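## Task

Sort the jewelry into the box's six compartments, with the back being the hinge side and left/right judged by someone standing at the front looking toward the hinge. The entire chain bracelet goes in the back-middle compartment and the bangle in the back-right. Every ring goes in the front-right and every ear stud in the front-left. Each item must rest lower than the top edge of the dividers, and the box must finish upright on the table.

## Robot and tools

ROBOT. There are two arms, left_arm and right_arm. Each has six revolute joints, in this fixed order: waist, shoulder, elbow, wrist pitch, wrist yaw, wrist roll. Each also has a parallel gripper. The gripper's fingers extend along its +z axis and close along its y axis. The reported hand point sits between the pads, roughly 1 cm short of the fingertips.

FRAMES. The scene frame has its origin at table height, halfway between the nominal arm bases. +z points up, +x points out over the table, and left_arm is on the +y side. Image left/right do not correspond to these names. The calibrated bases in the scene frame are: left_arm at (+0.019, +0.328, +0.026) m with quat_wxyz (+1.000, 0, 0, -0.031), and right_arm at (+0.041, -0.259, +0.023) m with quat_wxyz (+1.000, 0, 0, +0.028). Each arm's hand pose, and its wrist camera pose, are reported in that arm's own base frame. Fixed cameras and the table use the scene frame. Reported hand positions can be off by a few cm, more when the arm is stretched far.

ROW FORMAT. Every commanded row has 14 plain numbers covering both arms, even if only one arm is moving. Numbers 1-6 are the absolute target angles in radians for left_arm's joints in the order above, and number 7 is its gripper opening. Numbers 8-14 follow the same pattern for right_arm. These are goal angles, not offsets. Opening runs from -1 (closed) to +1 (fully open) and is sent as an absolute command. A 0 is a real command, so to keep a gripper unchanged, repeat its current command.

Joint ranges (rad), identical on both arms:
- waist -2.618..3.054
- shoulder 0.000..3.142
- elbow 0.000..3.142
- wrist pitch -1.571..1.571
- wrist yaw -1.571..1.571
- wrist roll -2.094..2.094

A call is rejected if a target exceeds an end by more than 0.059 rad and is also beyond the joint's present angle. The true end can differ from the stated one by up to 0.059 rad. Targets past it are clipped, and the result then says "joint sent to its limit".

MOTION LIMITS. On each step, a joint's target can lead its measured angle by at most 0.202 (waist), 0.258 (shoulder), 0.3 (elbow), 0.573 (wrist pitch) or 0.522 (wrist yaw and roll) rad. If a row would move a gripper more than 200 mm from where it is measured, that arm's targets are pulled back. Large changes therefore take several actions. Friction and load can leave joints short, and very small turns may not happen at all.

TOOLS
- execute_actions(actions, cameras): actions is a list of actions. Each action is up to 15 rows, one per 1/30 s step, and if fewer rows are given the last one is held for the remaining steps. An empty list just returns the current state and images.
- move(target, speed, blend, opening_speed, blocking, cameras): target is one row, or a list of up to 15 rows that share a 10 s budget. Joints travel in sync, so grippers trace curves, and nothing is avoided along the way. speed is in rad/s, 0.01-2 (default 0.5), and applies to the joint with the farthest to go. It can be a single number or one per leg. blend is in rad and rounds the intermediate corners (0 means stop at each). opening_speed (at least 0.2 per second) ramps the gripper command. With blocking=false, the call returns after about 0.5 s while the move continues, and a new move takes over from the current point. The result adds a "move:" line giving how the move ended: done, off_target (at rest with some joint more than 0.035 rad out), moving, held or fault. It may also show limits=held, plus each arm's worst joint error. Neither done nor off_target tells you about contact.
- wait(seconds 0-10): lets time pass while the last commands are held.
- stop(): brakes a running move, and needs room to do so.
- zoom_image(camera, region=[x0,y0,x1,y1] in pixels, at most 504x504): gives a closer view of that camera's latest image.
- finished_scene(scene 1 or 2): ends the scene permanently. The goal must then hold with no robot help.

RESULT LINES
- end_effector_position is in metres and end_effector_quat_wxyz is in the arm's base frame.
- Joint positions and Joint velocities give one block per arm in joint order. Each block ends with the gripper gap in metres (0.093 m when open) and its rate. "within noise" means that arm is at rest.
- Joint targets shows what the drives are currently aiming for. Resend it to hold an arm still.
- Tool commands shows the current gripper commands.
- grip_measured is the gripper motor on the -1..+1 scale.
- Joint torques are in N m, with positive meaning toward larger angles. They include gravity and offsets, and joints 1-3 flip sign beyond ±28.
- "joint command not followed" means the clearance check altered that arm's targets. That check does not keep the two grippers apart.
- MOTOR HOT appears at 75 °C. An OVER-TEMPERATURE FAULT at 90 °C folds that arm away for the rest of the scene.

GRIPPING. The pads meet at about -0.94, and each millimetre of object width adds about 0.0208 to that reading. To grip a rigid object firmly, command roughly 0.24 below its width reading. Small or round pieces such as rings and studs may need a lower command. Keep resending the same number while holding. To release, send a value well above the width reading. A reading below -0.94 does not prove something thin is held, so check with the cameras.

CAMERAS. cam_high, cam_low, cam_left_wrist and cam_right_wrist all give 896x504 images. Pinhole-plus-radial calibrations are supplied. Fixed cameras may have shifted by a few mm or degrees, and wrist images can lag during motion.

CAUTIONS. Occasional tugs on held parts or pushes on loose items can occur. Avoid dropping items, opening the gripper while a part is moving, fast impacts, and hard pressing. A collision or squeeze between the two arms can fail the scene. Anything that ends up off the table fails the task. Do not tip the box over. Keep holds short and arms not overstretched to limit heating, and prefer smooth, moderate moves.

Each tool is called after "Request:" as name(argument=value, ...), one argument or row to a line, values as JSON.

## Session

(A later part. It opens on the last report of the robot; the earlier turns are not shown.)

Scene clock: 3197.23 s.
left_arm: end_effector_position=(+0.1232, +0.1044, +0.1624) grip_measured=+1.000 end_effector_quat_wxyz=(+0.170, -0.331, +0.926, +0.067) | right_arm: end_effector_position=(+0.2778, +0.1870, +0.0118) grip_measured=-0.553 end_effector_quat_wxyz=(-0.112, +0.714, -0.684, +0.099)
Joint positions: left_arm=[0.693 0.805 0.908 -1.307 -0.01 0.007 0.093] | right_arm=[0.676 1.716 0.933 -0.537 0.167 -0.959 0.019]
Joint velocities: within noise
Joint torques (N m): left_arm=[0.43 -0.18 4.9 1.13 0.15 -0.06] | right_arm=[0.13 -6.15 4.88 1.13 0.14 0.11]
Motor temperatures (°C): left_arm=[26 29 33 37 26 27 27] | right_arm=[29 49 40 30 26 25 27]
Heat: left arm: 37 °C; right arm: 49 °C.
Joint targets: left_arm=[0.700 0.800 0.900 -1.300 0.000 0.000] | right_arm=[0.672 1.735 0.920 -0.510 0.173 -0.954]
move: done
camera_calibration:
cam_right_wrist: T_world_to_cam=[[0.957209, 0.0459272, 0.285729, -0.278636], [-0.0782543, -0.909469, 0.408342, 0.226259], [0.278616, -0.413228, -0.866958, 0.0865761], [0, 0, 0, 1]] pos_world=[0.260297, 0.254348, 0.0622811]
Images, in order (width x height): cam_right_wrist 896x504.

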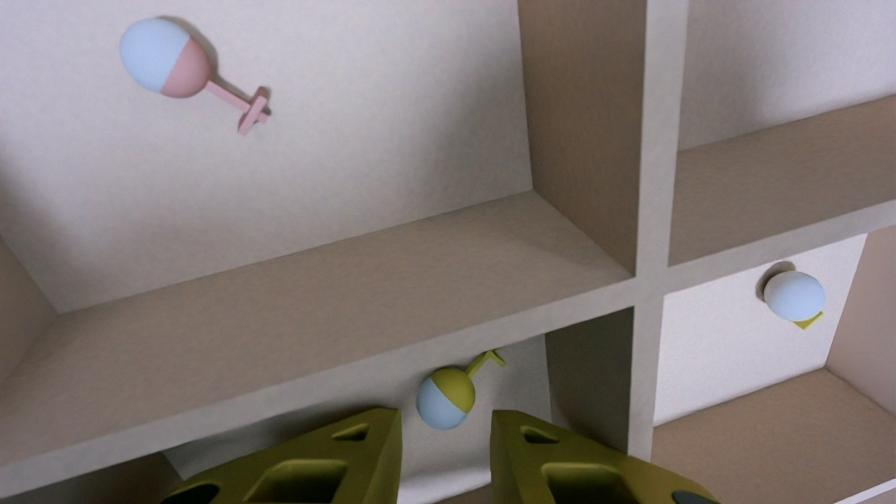

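Request:
move(
  target=[0.7,0.8,0.9,-1.3,0,0,1,0.660,1.746,0.909,-0.488,0.173,-0.966,-0.55],
  cameras=["cam_right_wrist"],
  speed=0.2,
)

Scene clock: 3206.70 s.
left_arm: end_effector_position=(+0.1232, +0.1044, +0.1624) grip_measured=+1.000 end_effector_quat_wxyz=(+0.170, -0.331, +0.926, +0.067) | right_arm: end_effector_position=(+0.2791, +0.1856, +0.0109) grip_measured=-0.553 end_effector_quat_wxyz=(-0.113, +0.712, -0.686, +0.101)
Joint positions: left_arm=[0.693 0.805 0.908 -1.307 -0.01 0.007 0.093] | right_arm=[0.672 1.716 0.927 -0.527 0.17 -0.959 0.019]
Joint velocities: within noise
Joint torques (N m): left_arm=[0.44 -0.2 4.9 1.13 0.15 -0.05] | right_arm=[-0.51 -5.08 4.38 1.28 0.11 -0.01]
Motor temperatures (°C): left_arm=[26 29 33 37 26 27 27] | right_arm=[29 49 40 31 26 25 27]
Heat: left arm: 37 °C; right arm: 49 °C.
Joint targets: left_arm=[0.700 0.800 0.900 -1.300 0.000 0.000] | right_arm=[0.660 1.746 0.909 -0.488 0.173 -0.966]
move: off_target (right_arm); right_arm: the wrist pitch is farthest, 0.039 rad from its target
camera_calibration:
cam_right_wrist: T_world_to_cam=[[0.955949, 0.0410934, 0.290643, -0.278322], [-0.0848546, -0.90919, 0.407643, 0.227216], [0.281001, -0.414348, -0.865653, 0.0843809], [0, 0, 0, 1]] pos_world=[0.261631, 0.252982, 0.061314]
Images, in order (width x height): cam_right_wrist 896x504.

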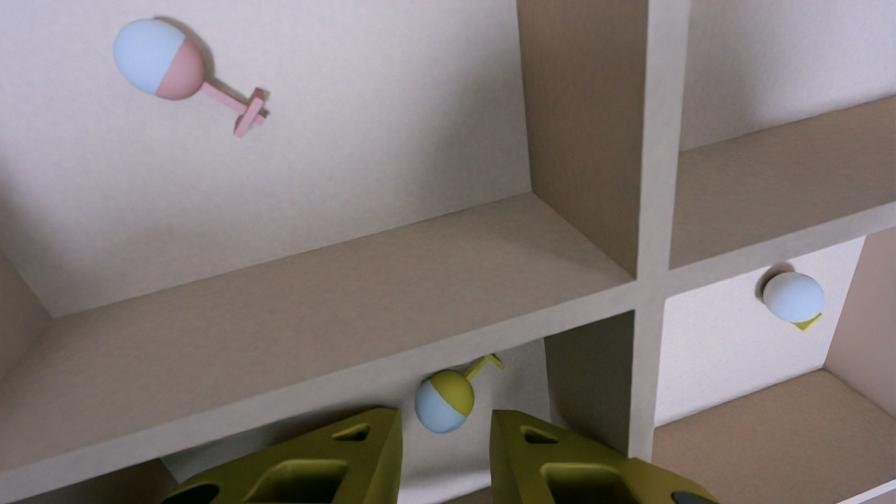

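Request:
move(
  target=[0.7,0.8,0.9,-1.3,0,0,1,0.665,1.738,0.915,-0.50,0.173,-0.966,-0.95],
  cameras=["cam_right_wrist"],
  opening_speed=0.4,
)

Scene clock: 3213.17 s.
left_arm: end_effector_position=(+0.1232, +0.1044, +0.1624) grip_measured=+1.000 end_effector_quat_wxyz=(+0.170, -0.331, +0.926, +0.067) | right_arm: end_effector_position=(+0.2793, +0.1856, +0.0083) grip_measured=-0.945 end_effector_quat_wxyz=(-0.113, +0.712, -0.686, +0.101)
Joint positions: left_arm=[0.693 0.805 0.908 -1.307 -0.01 0.007 0.093] | right_arm=[0.672 1.723 0.923 -0.517 0.17 -0.959 0]
Joint velocities: within noise
Joint torques (N m): left_arm=[0.44 -0.18 4.89 1.13 0.15 -0.05] | right_arm=[-0.09 -6.52 5.27 1.05 0.11 0]
Motor temperatures (°C): left_arm=[26 29 33 37 26 27 27] | right_arm=[29 49 40 31 26 25 27]
Heat: left arm: 37 °C; right arm: 49 °C.
Joint targets: left_arm=[0.700 0.800 0.900 -1.300 0.000 0.000] | right_arm=[0.665 1.738 0.915 -0.500 0.173 -0.966]
move: done
camera_calibration:
cam_right_wrist: T_world_to_cam=[[0.956059, 0.0412234, 0.29026, -0.277743], [-0.084792, -0.908871, 0.408368, 0.228274], [0.280643, -0.415036, -0.865439, 0.0822635], [0, 0, 0, 1]] pos_world=[0.261808, 0.253063, 0.0585922]
Images, in order (width x height): cam_right_wrist 896x504.

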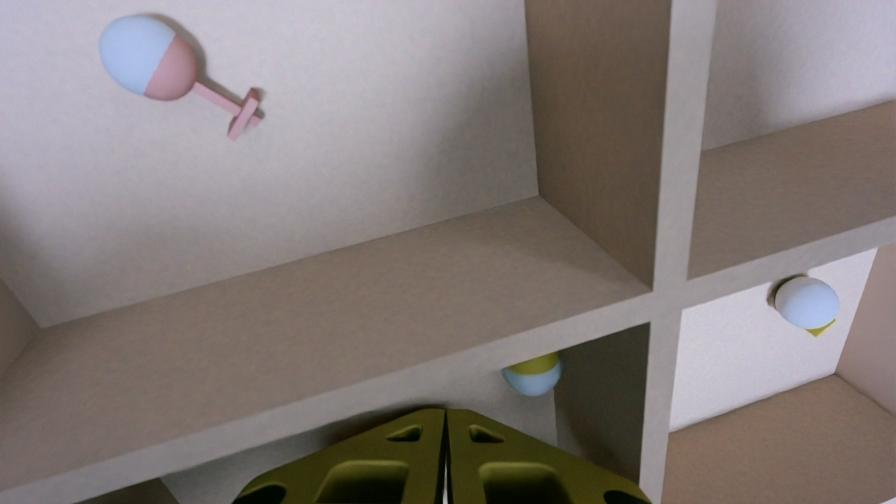

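Request:
move(
  target=[
    [0.7,0.8,0.9,-1.3,0,0,1,0.665,1.66,1.0,-0.68,0.173,-0.966,-0.95],
    [0.7,0.8,0.9,-1.3,0,0,1,0.62,1.45,1.25,-1.05,0,-1.13,-0.6],
  ],
  cameras=["cam_right_wrist"],
)

Scene clock: 3230.07 s.
left_arm: end_effector_position=(+0.1232, +0.1044, +0.1624) grip_measured=+1.000 end_effector_quat_wxyz=(+0.170, -0.331, +0.926, +0.067) | right_arm: end_effector_position=(+0.2587, +0.1854, +0.1489) grip_measured=-0.603 end_effector_quat_wxyz=(-0.151, +0.756, -0.636, +0.042)
Joint positions: left_arm=[0.693 0.805 0.908 -1.307 -0.01 0.007 0.093] | right_arm=[0.626 1.461 1.234 -1.029 0.008 -1.118 0.016]
Joint velocities: within noise
Joint torques (N m): left_arm=[0.43 -0.2 4.9 1.13 0.15 -0.05] | right_arm=[-0.03 -7.41 8.58 0.78 -0.11 -0.06]
Motor temperatures (°C): left_arm=[26 29 33 37 26 27 27] | right_arm=[29 49 40 31 26 25 27]
Heat: left arm: 37 °C; right arm: 49 °C.
Joint targets: left_arm=[0.700 0.800 0.900 -1.300 0.000 0.000] | right_arm=[0.620 1.450 1.250 -1.050 0.000 -1.130]
move: done
camera_calibration:
cam_right_wrist: T_world_to_cam=[[0.949527, 0.154383, 0.273063, -0.315637], [0.0681957, -0.95128, 0.300692, 0.153284], [0.306181, -0.266894, -0.913795, 0.182756], [0, 0, 0, 1]] pos_world=[0.233297, 0.243321, 0.207099]
Images, in order (width x height): cam_right_wrist 896x504.

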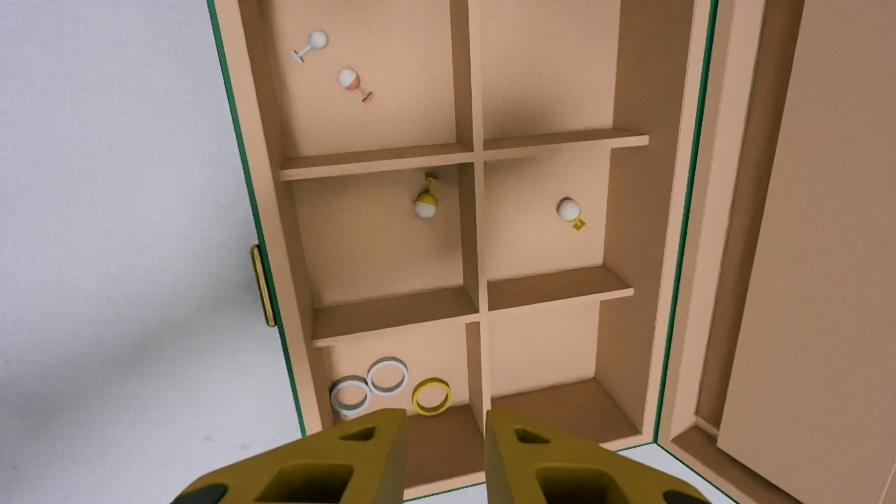

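Request:
move(
  target=[
    [0.7,0.8,0.9,-1.3,0,0,1,0.583,1.9,1.47,-1.14,0,-1.22,-0.6],
    [0.7,0.8,0.9,-1.3,0,0,1,0.583,2.01,1.417,-0.97,0.0,-1.22,-0.6],
    [0.7,0.8,0.9,-1.3,0,0,1,0.583,2.01,1.417,-0.97,0.0,-1.22,-1],
  ],
  cameras=["cam_right_wrist"],
  speed=[0.7,0.3,0.3],
)

Scene clock: 3256.87 s.
left_arm: end_effector_position=(+0.1232, +0.1044, +0.1624) grip_measured=+1.000 end_effector_quat_wxyz=(+0.170, -0.331, +0.926, +0.067) | right_arm: end_effector_position=(+0.3057, +0.2035, +0.0292) grip_measured=-0.967 end_effector_quat_wxyz=(+0.000, +0.783, -0.623, +0.001)
Joint positions: left_arm=[0.693 0.805 0.908 -1.307 -0.01 0.007 0.093] | right_arm=[0.589 1.996 1.422 -0.997 0.003 -1.209 0]
Joint velocities: within noise
Joint torques (N m): left_arm=[0.44 -0.2 4.9 1.13 0.15 -0.05] | right_arm=[0.02 -9.36 5.61 0.59 -0.07 -0.07]
Motor temperatures (°C): left_arm=[26 29 33 37 26 27 27] | right_arm=[29 49 42 30 26 25 27]
Heat: left arm: 37 °C; right arm: 49 °C.
Joint targets: left_arm=[0.700 0.800 0.900 -1.300 0.000 0.000] | right_arm=[0.583 2.010 1.417 -0.970 0.000 -1.220]
move: done
camera_calibration:
cam_right_wrist: T_world_to_cam=[[0.972886, 0.231101, -0.00917988, -0.34486], [0.211788, -0.874226, 0.436892, 0.139714], [0.092941, -0.426991, -0.899467, 0.161148], [0, 0, 0, 1]] pos_world=[0.290942, 0.270647, 0.0807417]
Images, in order (width x height): cam_right_wrist 896x504.

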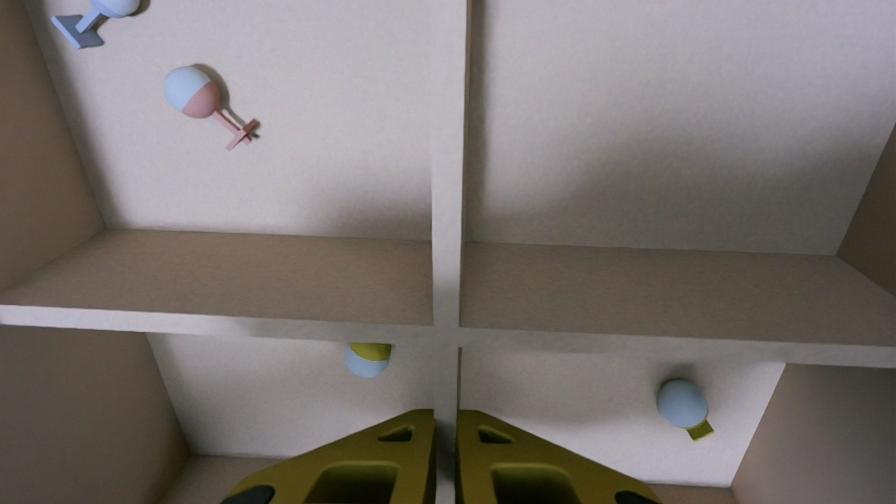

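Request:
execute_actions(
  actions=[
    [[0.7,0.8,0.9,-1.3,0,0,1,0.588,2.008,1.414,-0.969,0,-1.214,-1],[0.7,0.8,0.9,-1.3,0,0,1,0.589,2.004,1.409,-0.968,0,-1.213,-1],[0.7,0.8,0.9,-1.3,0,0,1,0.591,1.999,1.402,-0.966,0,-1.211,-1],[0.7,0.8,0.9,-1.3,0,0,1,0.594,1.994,1.394,-0.963,0,-1.209,-1],[0.7,0.8,0.9,-1.3,0,0,1,0.596,1.987,1.384,-0.960,0,-1.206,-1],[0.7,0.8,0.9,-1.3,0,0,1,0.599,1.980,1.374,-0.957,0,-1.203,-1],[0.7,0.8,0.9,-1.3,0,0,1,0.603,1.972,1.363,-0.954,0,-1.2,-1],[0.7,0.8,0.9,-1.3,0,0,1,0.606,1.964,1.351,-0.950,0,-1.196,-1],[0.7,0.8,0.9,-1.3,0,0,1,0.610,1.955,1.338,-0.947,0,-1.192,-1],[0.7,0.8,0.9,-1.3,0,0,1,0.614,1.945,1.325,-0.943,0,-1.188,-1],[0.7,0.8,0.9,-1.3,0,0,1,0.618,1.935,1.311,-0.938,0,-1.184,-1],[0.7,0.8,0.9,-1.3,0,0,1,0.622,1.925,1.296,-0.934,0,-1.18,-1],[0.7,0.8,0.9,-1.3,0,0,1,0.621,1.928,1.3,-0.936,0,-1.181,-1],[0.7,0.8,0.9,-1.3,0,0,1,0.621,1.930,1.302,-0.936,0,-1.181,-1]],
  ],
  cameras=[],
)

Request:
move(
  target=[
    [0.7,0.8,0.9,-1.3,0,0,1,0.62,1.92,1.31,-0.945,0,-1.18,-0.6],
    [0.7,0.8,0.9,-1.3,0,0,1,0.62,1.80,1.36,-1.1,0,-1.18,-0.6],
    [0.7,0.8,0.9,-1.3,0,0,1,0.63,1.45,1.25,-1.05,0,-1.13,-0.6],
  ],
  blend=[0,0.06,0],
  cameras=["cam_right_wrist"],
)

Scene clock: 3273.57 s.
left_arm: end_effector_position=(+0.1232, +0.1044, +0.1624) grip_measured=+1.000 end_effector_quat_wxyz=(+0.170, -0.331, +0.926, +0.067) | right_arm: end_effector_position=(+0.3029, +0.2053, +0.0291) grip_measured=-0.967 end_effector_quat_wxyz=(-0.029, +0.783, -0.621, +0.021)
Joint positions: left_arm=[0.693 0.805 0.908 -1.307 -0.01 0.007 0.093] | right_arm=[0.607 1.934 1.331 -0.901 0.024 -1.195 0]
Joint velocities: within noise
Joint torques (N m): left_arm=[0.44 -0.2 4.9 1.13 0.15 -0.05] | right_arm=[1.69 -10.54 3.45 0.11 -0.25 0.21]
Motor temperatures (°C): left_arm=[26 29 33 37 26 27 27] | right_arm=[29 50 41 30 26 25 27]
Heat: left arm: 37 °C; right arm: 50 °C.
Joint targets: left_arm=[0.700 0.800 0.900 -1.300 0.000 0.000] | right_arm=[0.621 1.930 1.302 -0.936 0.000 -1.181]
No camera images: "cameras" was empty.

Scene clock: 3275.83 s.
left_arm: end_effector_position=(+0.1232, +0.1044, +0.1624) grip_measured=+1.000 end_effector_quat_wxyz=(+0.170, -0.331, +0.926, +0.067) | right_arm: end_effector_position=(+0.2590, +0.1846, +0.1553) grip_measured=-0.602 end_effector_quat_wxyz=(-0.150, +0.763, -0.628, +0.044)
Joint positions: left_arm=[0.693 0.805 0.908 -1.307 -0.01 0.007 0.093] | right_arm=[0.623 1.462 1.261 -1.056 0.008 -1.142 0.016]
Joint velocities: within noise
Joint torques (N m): left_arm=[0.43 -0.2 4.9 1.13 0.15 -0.05] | right_arm=[1.05 -7.49 6.06 1.06 -0.11 0.23]
Motor temperatures (°C): left_arm=[26 29 33 37 26 27 27] | right_arm=[29 51 41 30 26 25 27]
Heat: left arm: 37 °C; right arm: 51 °C.
Joint targets: left_arm=[0.700 0.800 0.900 -1.300 0.000 0.000] | right_arm=[0.630 1.450 1.250 -1.050 0.000 -1.130]
move: done
camera_calibration:
cam_right_wrist: T_world_to_cam=[[0.94533, 0.175414, 0.274921, -0.32067], [0.0865095, -0.9477, 0.307215, 0.144061], [0.314432, -0.266636, -0.911064, 0.185729], [0, 0, 0, 1]] pos_world=[0.232278, 0.242299, 0.213112]
Images, in order (width x height): cam_right_wrist 896x504.

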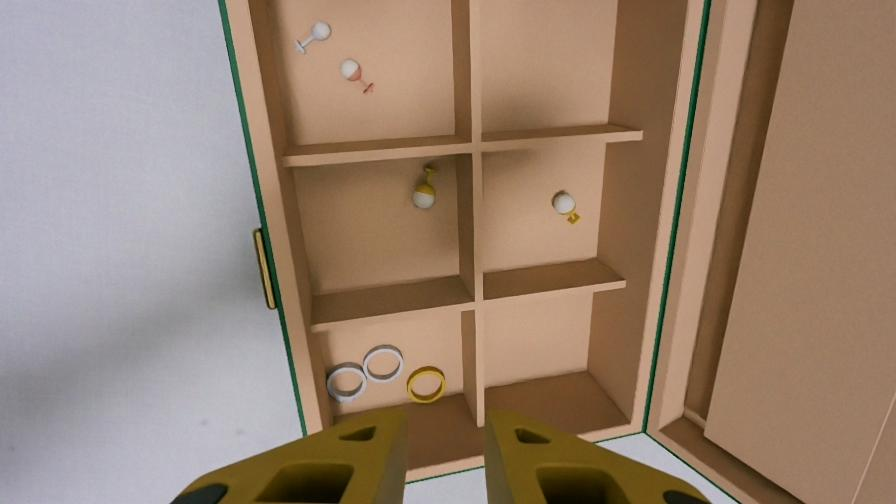

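Request:
move(
  target=[
    [0.7,0.8,0.9,-1.3,0,0,1,0.59,1.9,1.47,-1.14,0,-1.21,-0.6],
    [0.7,0.8,0.9,-1.3,0,0,1,0.59,2.006,1.412,-0.97,0.0,-1.21,-0.6],
    [0.7,0.8,0.9,-1.3,0,0,1,0.59,2.006,1.412,-0.97,0.0,-1.21,-1],
  ],
  cameras=["cam_right_wrist"],
  speed=[0.7,0.3,0.3],
)

Request:
execute_actions(
  actions=[
    [[0.7,0.8,0.9,-1.3,0,0,1,0.591,2.003,1.408,-0.97,0,-1.209,-1],[0.7,0.8,0.9,-1.3,0,0,1,0.593,1.997,1.400,-0.97,0,-1.207,-1],[0.7,0.8,0.9,-1.3,0,0,1,0.596,1.990,1.390,-0.97,0,-1.204,-1],[0.7,0.8,0.9,-1.3,0,0,1,0.599,1.982,1.378,-0.968,0,-1.201,-1],[0.7,0.8,0.9,-1.3,0,0,1,0.603,1.972,1.364,-0.966,0,-1.197,-1],[0.7,0.8,0.9,-1.3,0,0,1,0.607,1.962,1.349,-0.965,0,-1.193,-1],[0.7,0.8,0.9,-1.3,0,0,1,0.612,1.950,1.333,-0.964,0,-1.188,-1],[0.7,0.8,0.9,-1.3,0,0,1,0.617,1.938,1.315,-0.962,0,-1.183,-1],[0.7,0.8,0.9,-1.3,0,0,1,0.623,1.924,1.296,-0.96,0,-1.177,-1],[0.7,0.8,0.9,-1.3,0,0,1,0.629,1.911,1.277,-0.955,0,-1.171,-1],[0.7,0.8,0.9,-1.3,0,0,1,0.635,1.896,1.256,-0.95,0,-1.165,-1],[0.7,0.8,0.9,-1.3,0,0,1,0.641,1.881,1.234,-0.945,0,-1.159,-1],[0.7,0.8,0.9,-1.3,0,0,1,0.639,1.886,1.242,-0.947,0,-1.161,-1],[0.7,0.8,0.9,-1.3,0,0,1,0.639,1.888,1.245,-0.948,0,-1.161,-1]],
  ],
  cameras=[],
)

Request:
move(
  target=[
    [0.7,0.8,0.9,-1.3,0,0,1,0.63,1.885,1.27,-0.945,0,-1.165,-0.6],
    [0.7,0.8,0.9,-1.3,0,0,1,0.63,1.77,1.33,-1.1,0,-1.16,-0.6],
    [0.7,0.8,0.9,-1.3,0,0,1,0.64,1.45,1.25,-1.05,0,-1.13,-0.6],
  ],
  blend=[0,0.06,0],
  cameras=["cam_right_wrist"],
)

Scene clock: 3303.07 s.
left_arm: end_effector_position=(+0.1232, +0.1044, +0.1624) grip_measured=+1.000 end_effector_quat_wxyz=(+0.170, -0.331, +0.926, +0.067) | right_arm: end_effector_position=(+0.3051, +0.2058, +0.0297) grip_measured=-0.967 end_effector_quat_wxyz=(-0.003, +0.782, -0.624, +0.003)
Joint positions: left_arm=[0.693 0.805 0.908 -1.307 -0.01 0.007 0.093] | right_arm=[0.595 1.992 1.419 -0.991 0.005 -1.199 0]
Joint velocities: within noise
Joint torques (N m): left_arm=[0.44 -0.2 4.9 1.13 0.15 -0.05] | right_arm=[0.03 -9.33 5.5 0.54 -0.08 -0.07]
Motor temperatures (°C): left_arm=[26 29 33 37 26 27 27] | right_arm=[29 50 40 30 26 25 27]
Heat: left arm: 37 °C; right arm: 50 °C.
Joint targets: left_arm=[0.700 0.800 0.900 -1.300 0.000 0.000] | right_arm=[0.590 2.006 1.412 -0.970 0.000 -1.210]
move: done
camera_calibration:
cam_right_wrist: T_world_to_cam=[[0.973627, 0.228137, -0.00206057, -0.34464], [0.206154, -0.875869, 0.436295, 0.143667], [0.0977304, -0.425214, -0.899801, 0.160812], [0, 0, 0, 1]] pos_world=[0.290217, 0.272838, 0.0813072]
Images, in order (width x height): cam_right_wrist 896x504.

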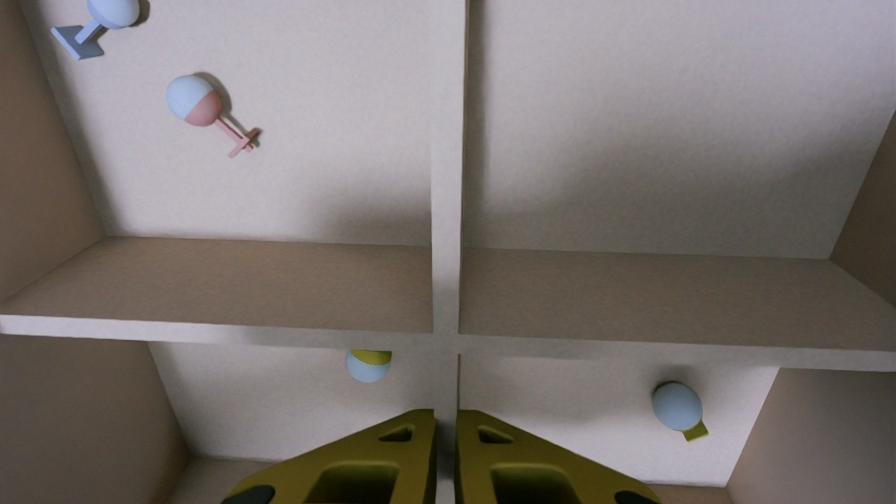

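Scene clock: 3303.87 s.
left_arm: end_effector_position=(+0.1232, +0.1044, +0.1624) grip_measured=+1.000 end_effector_quat_wxyz=(+0.170, -0.331, +0.926, +0.067) | right_arm: end_effector_position=(+0.2914, +0.2049, +0.0292) grip_measured=-0.967 end_effector_quat_wxyz=(-0.032, +0.784, -0.620, +0.023)
Joint positions: left_arm=[0.693 0.805 0.908 -1.307 -0.01 0.007 0.093] | right_arm=[0.626 1.893 1.275 -0.878 0.028 -1.178 0]
Joint velocities: within noise
Joint torques (N m): left_arm=[0.44 -0.2 4.89 1.13 0.15 -0.05] | right_arm=[1.61 -10.29 3.34 -0.25 -0.3 0.22]
Motor temperatures (°C): left_arm=[26 29 33 37 26 27 27] | right_arm=[29 50 40 30 26 25 27]
Heat: left arm: 37 °C; right arm: 50 °C.
Joint targets: left_arm=[0.700 0.800 0.900 -1.300 0.000 0.000] | right_arm=[0.639 1.888 1.245 -0.948 0.000 -1.161]
No camera images: "cameras" was empty.

Scene clock: 3306.03 s.
left_arm: end_effector_position=(+0.1232, +0.1044, +0.1624) grip_measured=+1.000 end_effector_quat_wxyz=(+0.170, -0.331, +0.926, +0.067) | right_arm: end_effector_position=(+0.2573, +0.1874, +0.1554) grip_measured=-0.602 end_effector_quat_wxyz=(-0.151, +0.766, -0.624, +0.043)
Joint positions: left_arm=[0.693 0.805 0.908 -1.307 -0.01 0.007 0.093] | right_arm=[0.634 1.462 1.261 -1.055 0.008 -1.142 0.016]
Joint velocities: within noise
Joint torques (N m): left_arm=[0.43 -0.2 4.89 1.13 0.15 -0.05] | right_arm=[1.06 -7.47 6.06 1.05 -0.11 0.17]
Motor temperatures (°C): left_arm=[26 29 33 37 26 27 27] | right_arm=[29 50 40 30 26 25 27]
Heat: left arm: 37 °C; right arm: 50 °C.
Joint targets: left_arm=[0.700 0.800 0.900 -1.300 0.000 0.000] | right_arm=[0.640 1.450 1.250 -1.050 0.000 -1.130]
move: done
camera_calibration:
cam_right_wrist: T_world_to_cam=[[0.943219, 0.184954, 0.275916, -0.320978], [0.0959828, -0.946967, 0.306662, 0.14436], [0.318002, -0.262766, -0.91095, 0.185431], [0, 0, 0, 1]] pos_world=[0.229929, 0.244795, 0.213211]
Images, in order (width x height): cam_right_wrist 896x504.

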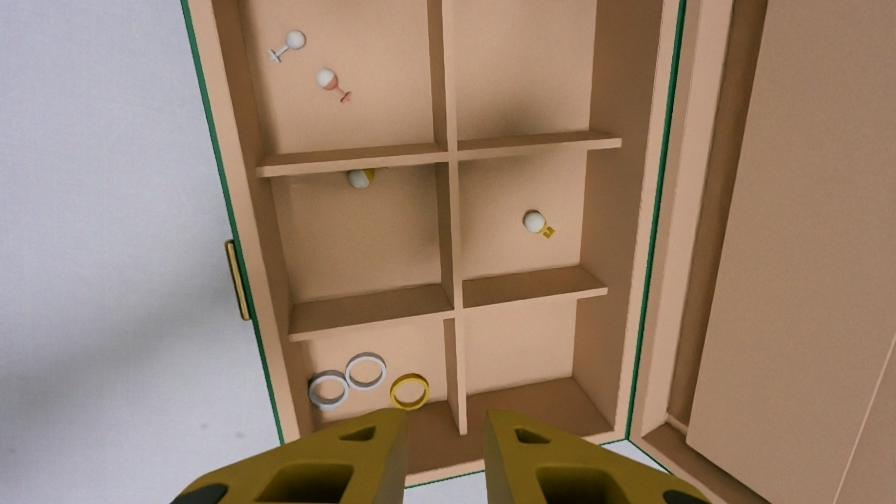

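Request:
move(
  target=[
    [0.7,0.8,0.9,-1.3,0,0,1,0.625,1.86,1.40,-1.12,0,-1.18,-0.6],
    [0.7,0.8,0.9,-1.3,0,0,1,0.625,1.96,1.346,-0.95,0.0,-1.18,-0.6],
    [0.7,0.8,0.9,-1.3,0,0,1,0.625,1.96,1.346,-0.95,0.0,-1.18,-1],
  ],
  cameras=["cam_right_wrist"],
  speed=[0.7,0.3,0.3],
)

Request:
execute_actions(
  actions=[
    [[0.7,0.8,0.9,-1.3,0,0,1,0.623,1.96,1.346,-0.95,0,-1.182,-1],[0.7,0.8,0.9,-1.3,0,0,1,0.620,1.96,1.346,-0.95,0,-1.185,-1],[0.7,0.8,0.9,-1.3,0,0,1,0.615,1.96,1.346,-0.95,0,-1.19,-1],[0.7,0.8,0.9,-1.3,0,0,1,0.608,1.96,1.346,-0.95,0,-1.197,-1],[0.7,0.8,0.9,-1.3,0,0,1,0.599,1.96,1.346,-0.95,0,-1.206,-1],[0.7,0.8,0.9,-1.3,0,0,1,0.589,1.96,1.346,-0.95,0,-1.216,-1],[0.7,0.8,0.9,-1.3,0,0,1,0.578,1.96,1.346,-0.95,0,-1.227,-1],[0.7,0.8,0.9,-1.3,0,0,1,0.567,1.96,1.346,-0.95,0,-1.238,-1],[0.7,0.8,0.9,-1.3,0,0,1,0.556,1.96,1.346,-0.95,0,-1.249,-1],[0.7,0.8,0.9,-1.3,0,0,1,0.545,1.96,1.346,-0.95,0,-1.26,-1],[0.7,0.8,0.9,-1.3,0,0,1,0.550,1.96,1.346,-0.95,0,-1.255,-1],[0.7,0.8,0.9,-1.3,0,0,1,0.552,1.96,1.346,-0.95,0,-1.253,-1]],
  ],
  cameras=[],
)

Request:
move(
  target=[
    [0.7,0.8,0.9,-1.3,0,0,1,0.554,1.95,1.35,-0.955,0,-1.25,-0.6],
    [0.7,0.8,0.9,-1.3,0,0,1,0.554,1.84,1.41,-1.1,0,-1.24,-0.6],
    [0.7,0.8,0.9,-1.3,0,0,1,0.60,1.45,1.25,-1.05,0,-1.2,-0.6],
  ],
  blend=[0,0.06,0],
  cameras=["cam_right_wrist"],
)

Scene clock: 3340.63 s.
left_arm: end_effector_position=(+0.1232, +0.1044, +0.1624) grip_measured=+1.000 end_effector_quat_wxyz=(+0.170, -0.331, +0.926, +0.067) | right_arm: end_effector_position=(+0.2876, +0.2082, +0.0341) grip_measured=-0.973 end_effector_quat_wxyz=(-0.004, +0.783, -0.622, +0.005)
Joint positions: left_arm=[0.693 0.805 0.908 -1.307 -0.01 0.007 0.093] | right_arm=[0.63 1.937 1.359 -0.983 0.007 -1.168 0]
Joint velocities: within noise
Joint torques (N m): left_arm=[0.44 -0.18 4.89 1.13 0.15 -0.05] | right_arm=[0.02 -8.02 4.88 0.67 -0.11 -0.07]
Motor temperatures (°C): left_arm=[26 29 33 37 26 27 27] | right_arm=[29 49 40 30 26 25 27]
Heat: left arm: 37 °C; right arm: 49 °C.
Joint targets: left_arm=[0.700 0.800 0.900 -1.300 0.000 0.000] | right_arm=[0.625 1.960 1.346 -0.950 0.000 -1.180]
move: done; target 3's new numbers were sent with right_arm's wrist pitch 0.048 rad from that target
camera_calibration:
cam_right_wrist: T_world_to_cam=[[0.972666, 0.232199, 0.00218793, -0.328858], [0.207914, -0.875055, 0.437093, 0.14679], [0.103407, -0.424691, -0.899414, 0.165852], [0, 0, 0, 1]] pos_world=[0.272199, 0.275246, 0.0857283]
Images, in order (width x height): cam_right_wrist 896x504.

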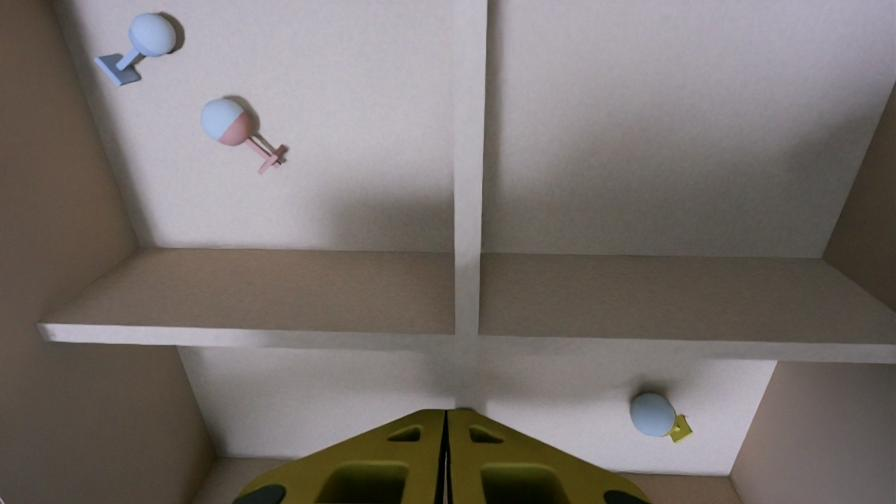

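Scene clock: 3341.53 s.
left_arm: end_effector_position=(+0.1232, +0.1044, +0.1624) grip_measured=+1.000 end_effector_quat_wxyz=(+0.170, -0.331, +0.926, +0.067) | right_arm: end_effector_position=(+0.2995, +0.1928, +0.0342) grip_measured=-0.973 end_effector_quat_wxyz=(-0.011, +0.783, -0.622, -0.010)
Joint positions: left_arm=[0.693 0.805 0.908 -1.307 -0.01 0.007 0.093] | right_arm=[0.56 1.937 1.359 -0.978 -0.026 -1.24 0]
Joint velocities: within noise
Joint torques (N m): left_arm=[0.42 -0.21 4.89 1.13 0.16 -0.05] | right_arm=[-0.17 -8.02 4.88 0.64 0.2 -0.06]
Motor temperatures (°C): left_arm=[26 29 33 37 26 27 27] | right_arm=[29 49 40 30 26 25 27]
Heat: left arm: 37 °C; right arm: 49 °C.
Joint targets: left_arm=[0.700 0.800 0.900 -1.300 0.000 0.000] | right_arm=[0.552 1.960 1.346 -0.950 0.000 -1.253]
No camera images: "cameras" was empty.

Scene clock: 3343.87 s.
left_arm: end_effector_position=(+0.1232, +0.1044, +0.1624) grip_measured=+1.000 end_effector_quat_wxyz=(+0.170, -0.331, +0.926, +0.067) | right_arm: end_effector_position=(+0.2620, +0.1787, +0.1549) grip_measured=-0.602 end_effector_quat_wxyz=(-0.148, +0.776, -0.611, +0.043)
Joint positions: left_arm=[0.693 0.805 0.908 -1.307 -0.01 0.007 0.093] | right_arm=[0.594 1.462 1.261 -1.061 -0.009 -1.212 0.016]
Joint velocities: within noise
Joint torques (N m): left_arm=[0.43 -0.18 4.89 1.13 0.15 -0.05] | right_arm=[1.01 -7.51 6.02 1.08 0.04 0.19]
Motor temperatures (°C): left_arm=[26 29 33 37 26 27 27] | right_arm=[29 50 40 30 26 25 27]
Heat: left arm: 37 °C; right arm: 50 °C.
Joint targets: left_arm=[0.700 0.800 0.900 -1.300 0.000 0.000] | right_arm=[0.600 1.450 1.250 -1.050 0.000 -1.200]
move: done
camera_calibration:
cam_right_wrist: T_world_to_cam=[[0.937217, 0.217093, 0.272939, -0.327314], [0.126583, -0.941011, 0.313808, 0.125652], [0.324964, -0.259557, -0.909411, 0.178571], [0, 0, 0, 1]] pos_world=[0.23283, 0.235646, 0.212301]
Images, in order (width x height): cam_right_wrist 896x504.

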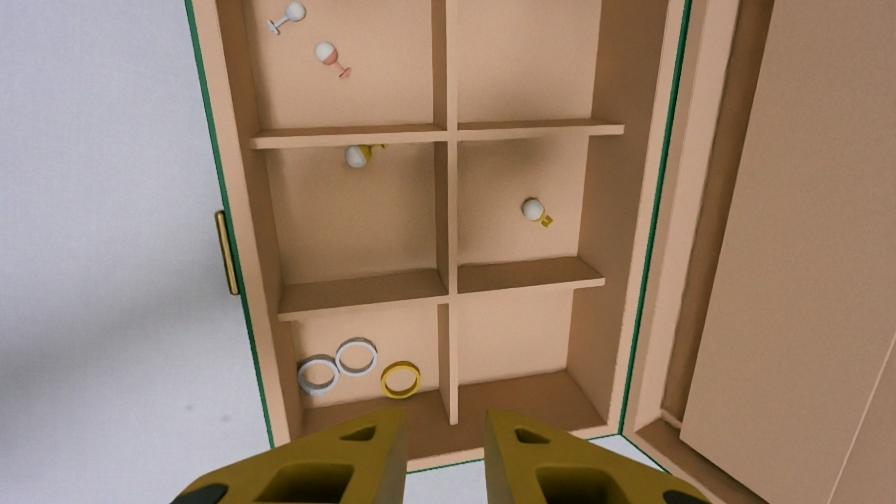

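Request:
move(
  target=[
    [0.7,0.8,0.9,-1.3,0,0,1,0.59,1.87,1.42,-1.12,0,-1.22,-0.55],
  ],
  cameras=["cam_right_wrist"],
  speed=[0.7],
)

Scene clock: 3356.37 s.
left_arm: end_effector_position=(+0.1232, +0.1044, +0.1624) grip_measured=+1.000 end_effector_quat_wxyz=(+0.170, -0.331, +0.926, +0.067) | right_arm: end_effector_position=(+0.2844, +0.1938, +0.0690) grip_measured=-0.552 end_effector_quat_wxyz=(-0.006, +0.785, -0.619, -0.003)
Joint positions: left_arm=[0.693 0.805 0.908 -1.307 -0.01 0.007 0.093] | right_arm=[0.594 1.861 1.4 -1.1 -0.009 -1.211 0.019]
Joint velocities: within noise
Joint torques (N m): left_arm=[0.44 -0.2 4.9 1.13 0.15 -0.05] | right_arm=[0.14 -8.79 8.21 0.13 0.05 -0.04]
Motor temperatures (°C): left_arm=[26 29 33 37 26 27 27] | right_arm=[29 49 40 30 26 25 27]
Heat: left arm: 37 °C; right arm: 49 °C.
Joint targets: left_arm=[0.700 0.800 0.900 -1.300 0.000 0.000] | right_arm=[0.590 1.870 1.420 -1.120 0.000 -1.220]
move: done
camera_calibration:
cam_right_wrist: T_world_to_cam=[[0.971003, 0.239043, -0.00347298, -0.322911], [0.217923, -0.87905, 0.424006, 0.118411], [0.0983029, -0.412468, -0.905653, 0.190928], [0, 0, 0, 1]] pos_world=[0.268974, 0.26003, 0.121586]
Images, in order (width x height): cam_right_wrist 896x504.

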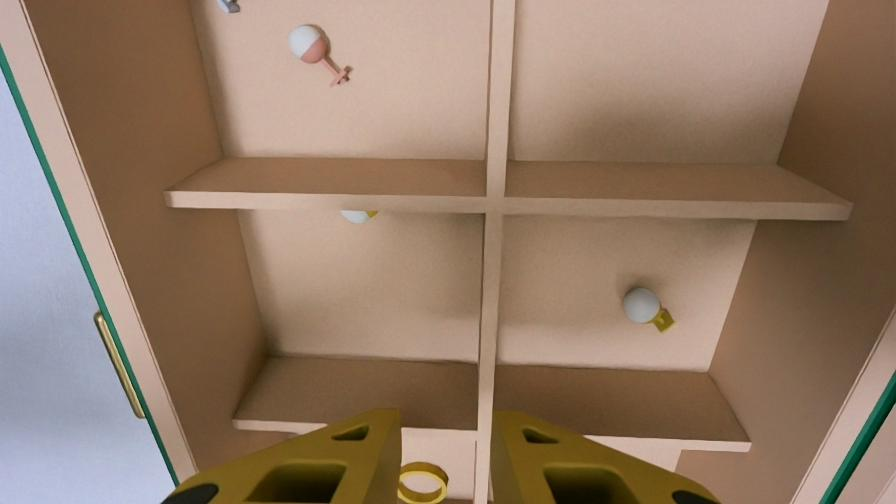

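Request:
move(
  target=[
    [0.7,0.8,0.9,-1.3,0,0,1,0.606,1.935,1.43,-1.05,0,-1.21,-0.55],
  ],
  cameras=["cam_right_wrist"],
  speed=[0.4],
)

Scene clock: 3363.73 s.
left_arm: end_effector_position=(+0.1232, +0.1044, +0.1624) grip_measured=+1.000 end_effector_quat_wxyz=(+0.170, -0.331, +0.926, +0.067) | right_arm: end_effector_position=(+0.2889, +0.1993, +0.0515) grip_measured=-0.552 end_effector_quat_wxyz=(+0.003, +0.787, -0.617, -0.005)
Joint positions: left_arm=[0.693 0.805 0.908 -1.307 -0.01 0.007 0.093] | right_arm=[0.6 1.92 1.408 -1.069 -0.008 -1.211 0.019]
Joint velocities: within noise
Joint torques (N m): left_arm=[0.43 -0.2 4.9 1.13 0.15 -0.05] | right_arm=[0.99 -8.69 8.31 0.49 0.04 0.07]
Motor temperatures (°C): left_arm=[26 29 33 37 26 27 27] | right_arm=[29 49 40 30 26 25 27]
Heat: left arm: 37 °C; right arm: 49 °C.
Joint targets: left_arm=[0.700 0.800 0.900 -1.300 0.000 0.000] | right_arm=[0.606 1.935 1.430 -1.050 0.000 -1.210]
move: done
camera_calibration:
cam_right_wrist: T_world_to_cam=[[0.969313, 0.244814, -0.0223138, -0.328361], [0.230322, -0.872691, 0.430538, 0.124555], [0.0859287, -0.422465, -0.902297, 0.182289], [0, 0, 0, 1]] pos_world=[0.273933, 0.266096, 0.103526]
Images, in order (width x height): cam_right_wrist 896x504.

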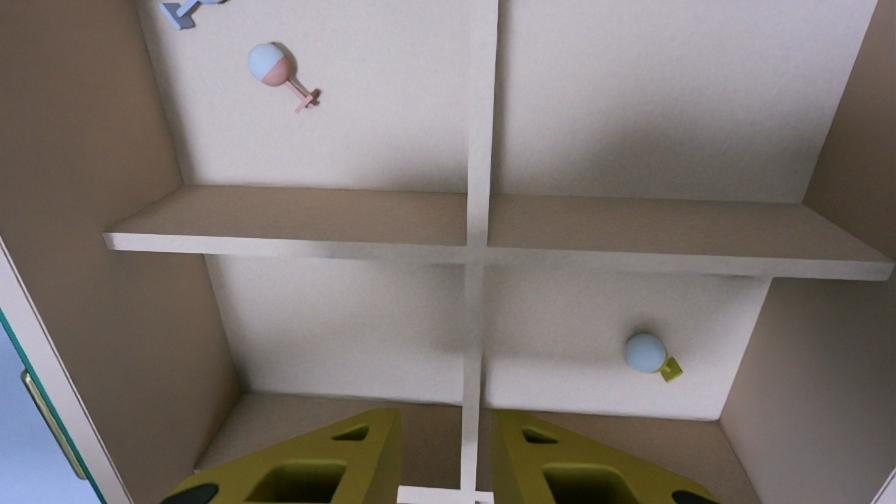

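Request:
move(
  target=[
    [0.7,0.8,0.9,-1.3,0,0,1,0.606,1.99,1.39,-0.95,0,-1.21,-0.55],
    [0.7,0.8,0.9,-1.3,0,0,1,0.606,1.99,1.39,-0.95,0,-1.21,-1],
  ],
  cameras=["cam_right_wrist"],
  speed=[0.3],
)

speed must be one number or one for each of the 2 targets, got a list of 1; nothing of the call was run

Request:
move(
  target=[
    [0.7,0.8,0.9,-1.3,0,0,1,0.606,1.99,1.39,-0.95,0,-1.21,-0.55],
    [0.7,0.8,0.9,-1.3,0,0,1,0.606,1.99,1.39,-0.95,0,-1.21,-1],
  ],
  cameras=["cam_right_wrist"],
  speed=0.3,
)

Scene clock: 3378.53 s.
left_arm: end_effector_position=(+0.1232, +0.1044, +0.1624) grip_measured=+1.000 end_effector_quat_wxyz=(+0.170, -0.331, +0.926, +0.067) | right_arm: end_effector_position=(+0.3034, +0.2093, +0.0316) grip_measured=-0.973 end_effector_quat_wxyz=(-0.015, +0.787, -0.617, +0.000)
Joint positions: left_arm=[0.693 0.805 0.908 -1.307 -0.01 0.007 0.093] | right_arm=[0.6 1.973 1.399 -0.969 -0.008 -1.211 0]
Joint velocities: within noise
Joint torques (N m): left_arm=[0.43 -0.2 4.89 1.13 0.15 -0.05] | right_arm=[0.98 -8.98 5.3 0.53 0.04 0.07]
Motor temperatures (°C): left_arm=[26 29 33 37 26 27 27] | right_arm=[29 51 41 30 26 25 27]
Heat: left arm: 37 °C; right arm: 51 °C.
Joint targets: left_arm=[0.700 0.800 0.900 -1.300 0.000 0.000] | right_arm=[0.606 1.990 1.390 -0.950 0.000 -1.210]
move: done; target 2's new numbers were sent with right_arm's wrist pitch 0.041 rad from that target
camera_calibration:
cam_right_wrist: T_world_to_cam=[[0.969452, 0.244909, 0.0134848, -0.346531], [0.216952, -0.881838, 0.41868, 0.144814], [0.11443, -0.402965, -0.908034, 0.154714], [0, 0, 0, 1]] pos_world=[0.286824, 0.274915, 0.0845279]
Images, in order (width x height): cam_right_wrist 896x504.

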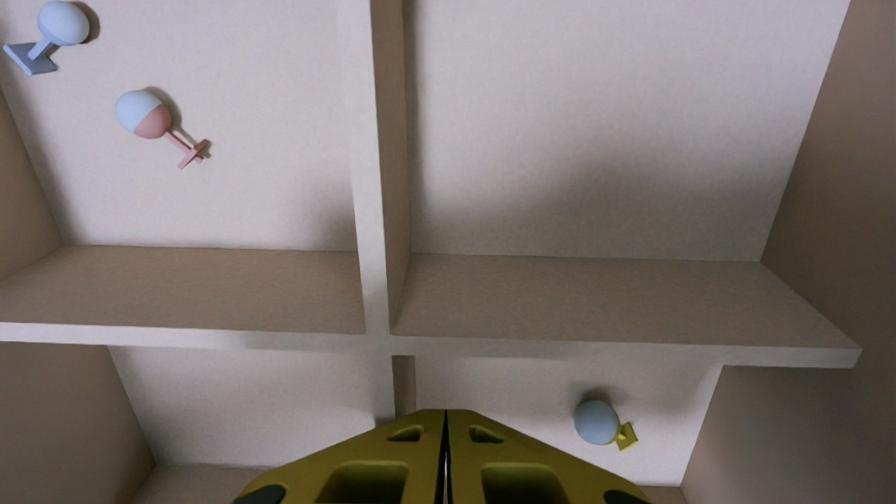

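Request:
move(
  target=[
    [0.7,0.8,0.9,-1.3,0,0,1,0.606,1.93,1.43,-1.05,0,-1.21,-0.55],
    [0.7,0.8,0.9,-1.3,0,0,1,0.606,1.98,1.379,-0.97,0,-1.21,-0.55],
    [0.7,0.8,0.9,-1.3,0,0,1,0.606,1.98,1.379,-0.97,0,-1.21,-1],
  ],
  cameras=["cam_right_wrist"],
  speed=0.3,
)

Scene clock: 3389.77 s.
left_arm: end_effector_position=(+0.1232, +0.1044, +0.1624) grip_measured=+1.000 end_effector_quat_wxyz=(+0.170, -0.331, +0.926, +0.067) | right_arm: end_effector_position=(+0.2950, +0.2027, +0.0319) grip_measured=-0.969 end_effector_quat_wxyz=(+0.001, +0.787, -0.617, -0.002)
Joint positions: left_arm=[0.693 0.805 0.908 -1.307 -0.01 0.007 0.093] | right_arm=[0.6 1.962 1.385 -0.997 -0.004 -1.211 0]
Joint velocities: within noise
Joint torques (N m): left_arm=[0.42 -0.2 4.89 1.13 0.15 -0.05] | right_arm=[0.99 -8.7 5.53 0.58 0 0.06]
Motor temperatures (°C): left_arm=[26 29 33 37 26 27 27] | right_arm=[29 51 41 30 26 25 27]
Heat: left arm: 37 °C; right arm: 51 °C.
Joint targets: left_arm=[0.700 0.800 0.900 -1.300 0.000 0.000] | right_arm=[0.606 1.980 1.379 -0.970 0.000 -1.210]
move: done
camera_calibration:
cam_right_wrist: T_world_to_cam=[[0.96945, 0.244844, -0.0147799, -0.335898], [0.227015, -0.87277, 0.43213, 0.135465], [0.0929051, -0.422284, -0.90169, 0.163358], [0, 0, 0, 1]] pos_world=[0.279707, 0.269455, 0.083795]
Images, in order (width x height): cam_right_wrist 896x504.

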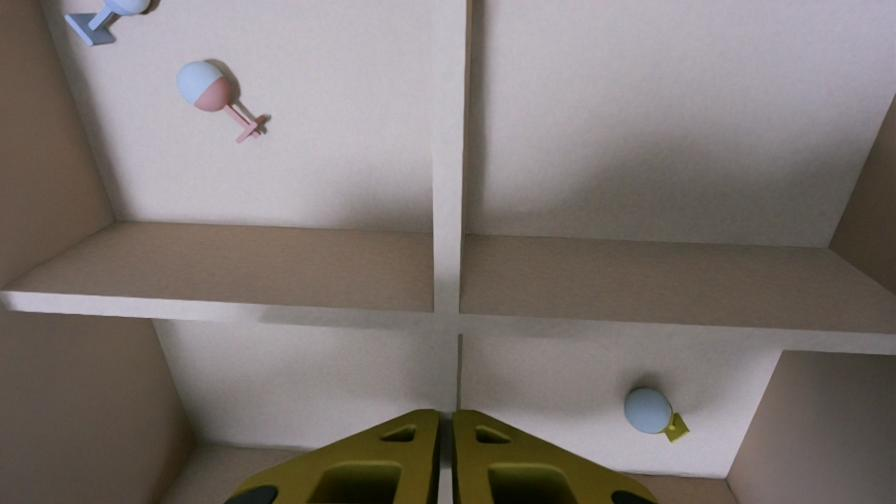

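Pinched. Jerk right.

Request:
execute_actions(
  actions=[
    [[0.7,0.8,0.9,-1.3,0,0,1,0.605,1.98,1.379,-0.97,0,-1.211,-1],[0.7,0.8,0.9,-1.3,0,0,1,0.601,1.98,1.379,-0.97,0,-1.215,-1],[0.7,0.8,0.9,-1.3,0,0,1,0.595,1.98,1.379,-0.97,0,-1.221,-1],[0.7,0.8,0.9,-1.3,0,0,1,0.587,1.98,1.379,-0.97,0,-1.229,-1],[0.7,0.8,0.9,-1.3,0,0,1,0.577,1.98,1.379,-0.97,0,-1.239,-1],[0.7,0.8,0.9,-1.3,0,0,1,0.566,1.98,1.379,-0.97,0,-1.25,-1],[0.7,0.8,0.9,-1.3,0,0,1,0.5545,1.98,1.379,-0.97,0,-1.261,-1],[0.7,0.8,0.9,-1.3,0,0,1,0.543,1.98,1.379,-0.97,0,-1.273,-1],[0.7,0.8,0.9,-1.3,0,0,1,0.5315,1.98,1.379,-0.97,0,-1.284,-1],[0.7,0.8,0.9,-1.3,0,0,1,0.52,1.98,1.379,-0.97,0,-1.296,-1],[0.7,0.8,0.9,-1.3,0,0,1,0.525,1.98,1.379,-0.97,0,-1.29,-1],[0.7,0.8,0.9,-1.3,0,0,1,0.527,1.98,1.379,-0.97,0,-1.288,-1]],
  ],
  cameras=[],
)

Request:
move(
  target=[
    [0.7,0.8,0.9,-1.3,0,0,1,0.535,1.97,1.38,-0.975,0,-1.28,-0.6],
    [0.7,0.8,0.9,-1.3,0,0,1,0.535,1.84,1.41,-1.1,0,-1.27,-0.6],
    [0.7,0.8,0.9,-1.3,0,0,1,0.60,1.45,1.25,-1.05,0,-1.2,-0.6],
  ],
  blend=[0,0.06,0],
  cameras=["cam_right_wrist"],
)

Scene clock: 3402.67 s.
left_arm: end_effector_position=(+0.1232, +0.1044, +0.1624) grip_measured=+1.000 end_effector_quat_wxyz=(+0.170, -0.331, +0.926, +0.067) | right_arm: end_effector_position=(+0.3019, +0.1925, +0.0321) grip_measured=-0.969 end_effector_quat_wxyz=(-0.007, +0.789, -0.613, -0.024)
Joint positions: left_arm=[0.693 0.805 0.908 -1.307 -0.01 0.007 0.093] | right_arm=[0.544 1.962 1.385 -0.997 -0.05 -1.276 0]
Joint velocities: within noise
Joint torques (N m): left_arm=[0.44 -0.18 4.9 1.13 0.15 -0.05] | right_arm=[-0.98 -8.69 5.52 0.58 0.42 -0.06]
Motor temperatures (°C): left_arm=[26 29 33 37 26 27 27] | right_arm=[29 51 40 30 26 25 27]
Heat: left arm: 37 °C; right arm: 51 °C.
Joint targets: left_arm=[0.700 0.800 0.900 -1.300 0.000 0.000] | right_arm=[0.527 1.980 1.379 -0.970 0.000 -1.288]
No camera images: "cameras" was empty.

Scene clock: 3404.97 s.
left_arm: end_effector_position=(+0.1232, +0.1044, +0.1624) grip_measured=+1.000 end_effector_quat_wxyz=(+0.170, -0.331, +0.926, +0.067) | right_arm: end_effector_position=(+0.2619, +0.1788, +0.1549) grip_measured=-0.602 end_effector_quat_wxyz=(-0.148, +0.777, -0.611, +0.043)
Joint positions: left_arm=[0.693 0.805 0.908 -1.307 -0.01 0.007 0.093] | right_arm=[0.595 1.462 1.261 -1.061 -0.008 -1.213 0.016]
Joint velocities: within noise
Joint torques (N m): left_arm=[0.43 -0.2 4.9 1.13 0.15 -0.05] | right_arm=[0.95 -7.53 6.05 1.09 0.04 0.19]
Motor temperatures (°C): left_arm=[26 29 33 37 26 27 27] | right_arm=[29 52 40 30 26 25 27]
Heat: left arm: 37 °C; right arm: 52 °C.
Joint targets: left_arm=[0.700 0.800 0.900 -1.300 0.000 0.000] | right_arm=[0.600 1.450 1.250 -1.050 0.000 -1.200]
move: done
camera_calibration:
cam_right_wrist: T_world_to_cam=[[0.936923, 0.218147, 0.273107, -0.327389], [0.127449, -0.940758, 0.314215, 0.125468], [0.325473, -0.259588, -0.90922, 0.178484], [0, 0, 0, 1]] pos_world=[0.232656, 0.235786, 0.21227]
Images, in order (width x height): cam_right_wrist 896x504.

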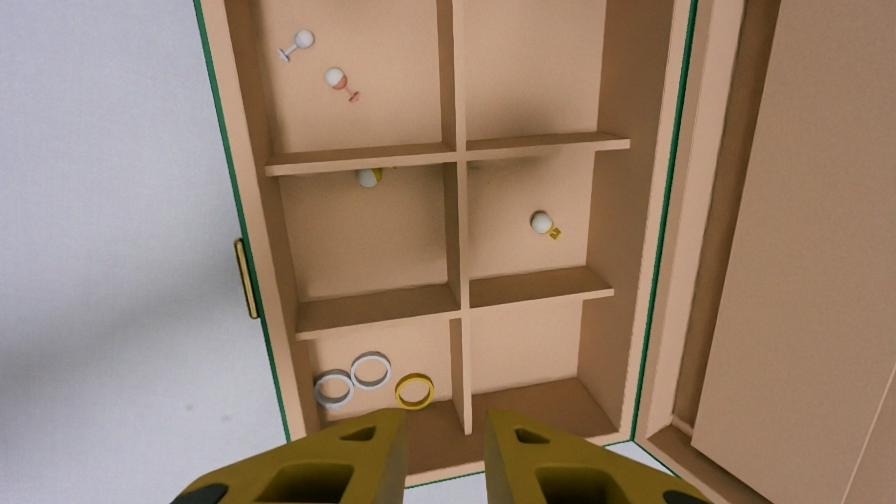

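Request:
move(
  target=[0.7,0.8,0.9,-1.3,0,0,1,0.64,1.857,1.29,-1.0,0,-1.033,-0.5],
  cameras=["cam_right_wrist"],
)

Scene clock: 3425.53 s.
left_arm: end_effector_position=(+0.1232, +0.1044, +0.1624) grip_measured=+1.000 end_effector_quat_wxyz=(+0.170, -0.331, +0.926, +0.067) | right_arm: end_effector_position=(+0.2606, +0.1933, +0.0419) grip_measured=-0.502 end_effector_quat_wxyz=(+0.011, +0.745, -0.667, -0.006)
Joint positions: left_arm=[0.693 0.805 0.908 -1.307 -0.01 0.007 0.093] | right_arm=[0.634 1.847 1.271 -1.018 -0.008 -1.046 0.021]
Joint velocities: within noise
Joint torques (N m): left_arm=[0.43 -0.2 4.89 1.13 0.16 -0.05] | right_arm=[0.98 -8.31 7.9 0.44 0.04 0.16]
Motor temperatures (°C): left_arm=[26 29 33 37 26 27 27] | right_arm=[29 50 40 30 26 25 27]
Heat: left arm: 37 °C; right arm: 50 °C.
Joint targets: left_arm=[0.700 0.800 0.900 -1.300 0.000 0.000] | right_arm=[0.640 1.857 1.290 -1.000 0.000 -1.033]
move: done
camera_calibration:
cam_right_wrist: T_world_to_cam=[[0.992729, 0.115226, -0.0348103, -0.280218], [0.11878, -0.890924, 0.438345, 0.162201], [0.0194954, -0.439293, -0.898132, 0.193965], [0, 0, 0, 1]] pos_world=[0.255133, 0.262005, 0.0933514]
Images, in order (width x height): cam_right_wrist 896x504.

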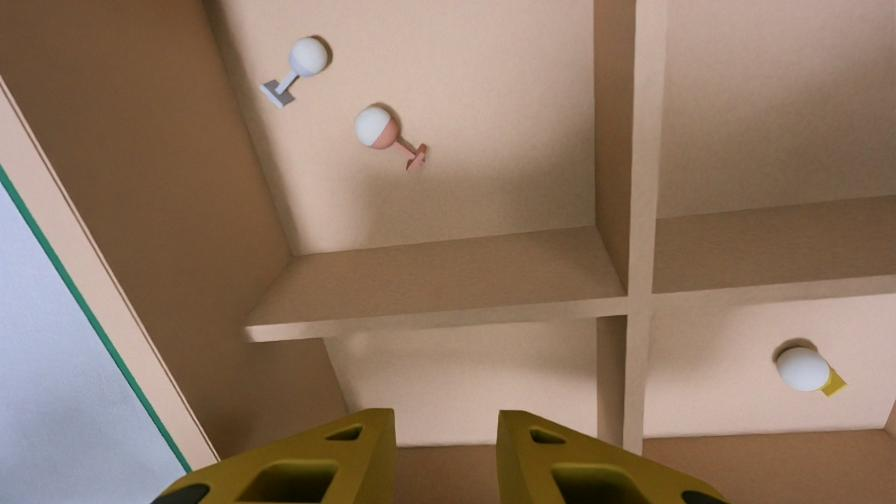

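Request:
move(
  target=[0.7,0.8,0.9,-1.3,0,0,1,0.651,1.911,1.25,-0.905,0,-1.028,-0.55],
  cameras=["cam_right_wrist"],
  speed=0.3,
)

Scene clock: 3437.93 s.
left_arm: end_effector_position=(+0.1232, +0.1044, +0.1624) grip_measured=+1.000 end_effector_quat_wxyz=(+0.170, -0.331, +0.926, +0.067) | right_arm: end_effector_position=(+0.2688, +0.2019, +0.0247) grip_measured=-0.548 end_effector_quat_wxyz=(+0.001, +0.746, -0.665, -0.001)
Joint positions: left_arm=[0.693 0.805 0.908 -1.307 -0.01 0.007 0.093] | right_arm=[0.644 1.893 1.259 -0.939 -0.001 -1.041 0.019]
Joint velocities: within noise
Joint torques (N m): left_arm=[0.43 -0.18 4.9 1.13 0.16 -0.05] | right_arm=[1.07 -7.97 5.11 0.67 -0.05 0.18]
Motor temperatures (°C): left_arm=[26 29 33 37 26 27 27] | right_arm=[29 51 40 30 26 25 27]
Heat: left arm: 37 °C; right arm: 51 °C.
Joint targets: left_arm=[0.700 0.800 0.900 -1.300 0.000 0.000] | right_arm=[0.651 1.911 1.250 -0.905 0.000 -1.028]
move: done
camera_calibration:
cam_right_wrist: T_world_to_cam=[[0.992605, 0.120782, -0.0121484, -0.291617], [0.114015, -0.893253, 0.434856, 0.17827], [0.0416712, -0.433025, -0.900418, 0.174925], [0, 0, 0, 1]] pos_world=[0.261845, 0.270209, 0.0764418]
Images, in order (width x height): cam_right_wrist 896x504.

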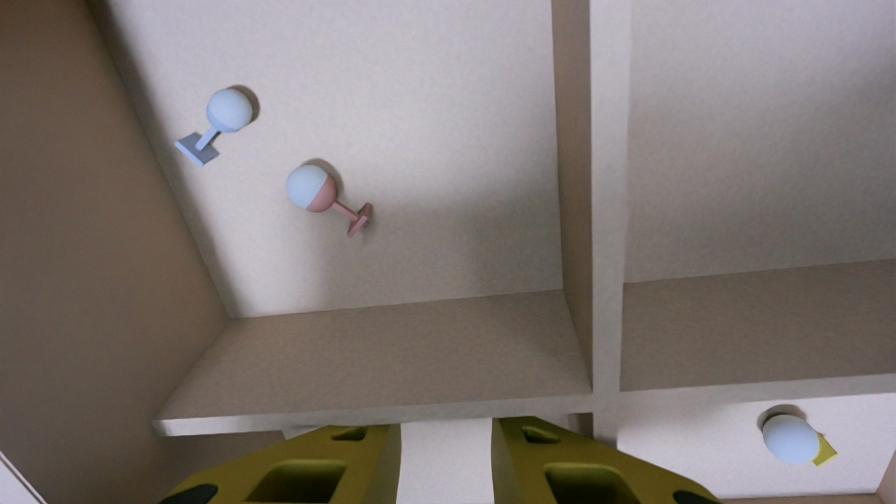

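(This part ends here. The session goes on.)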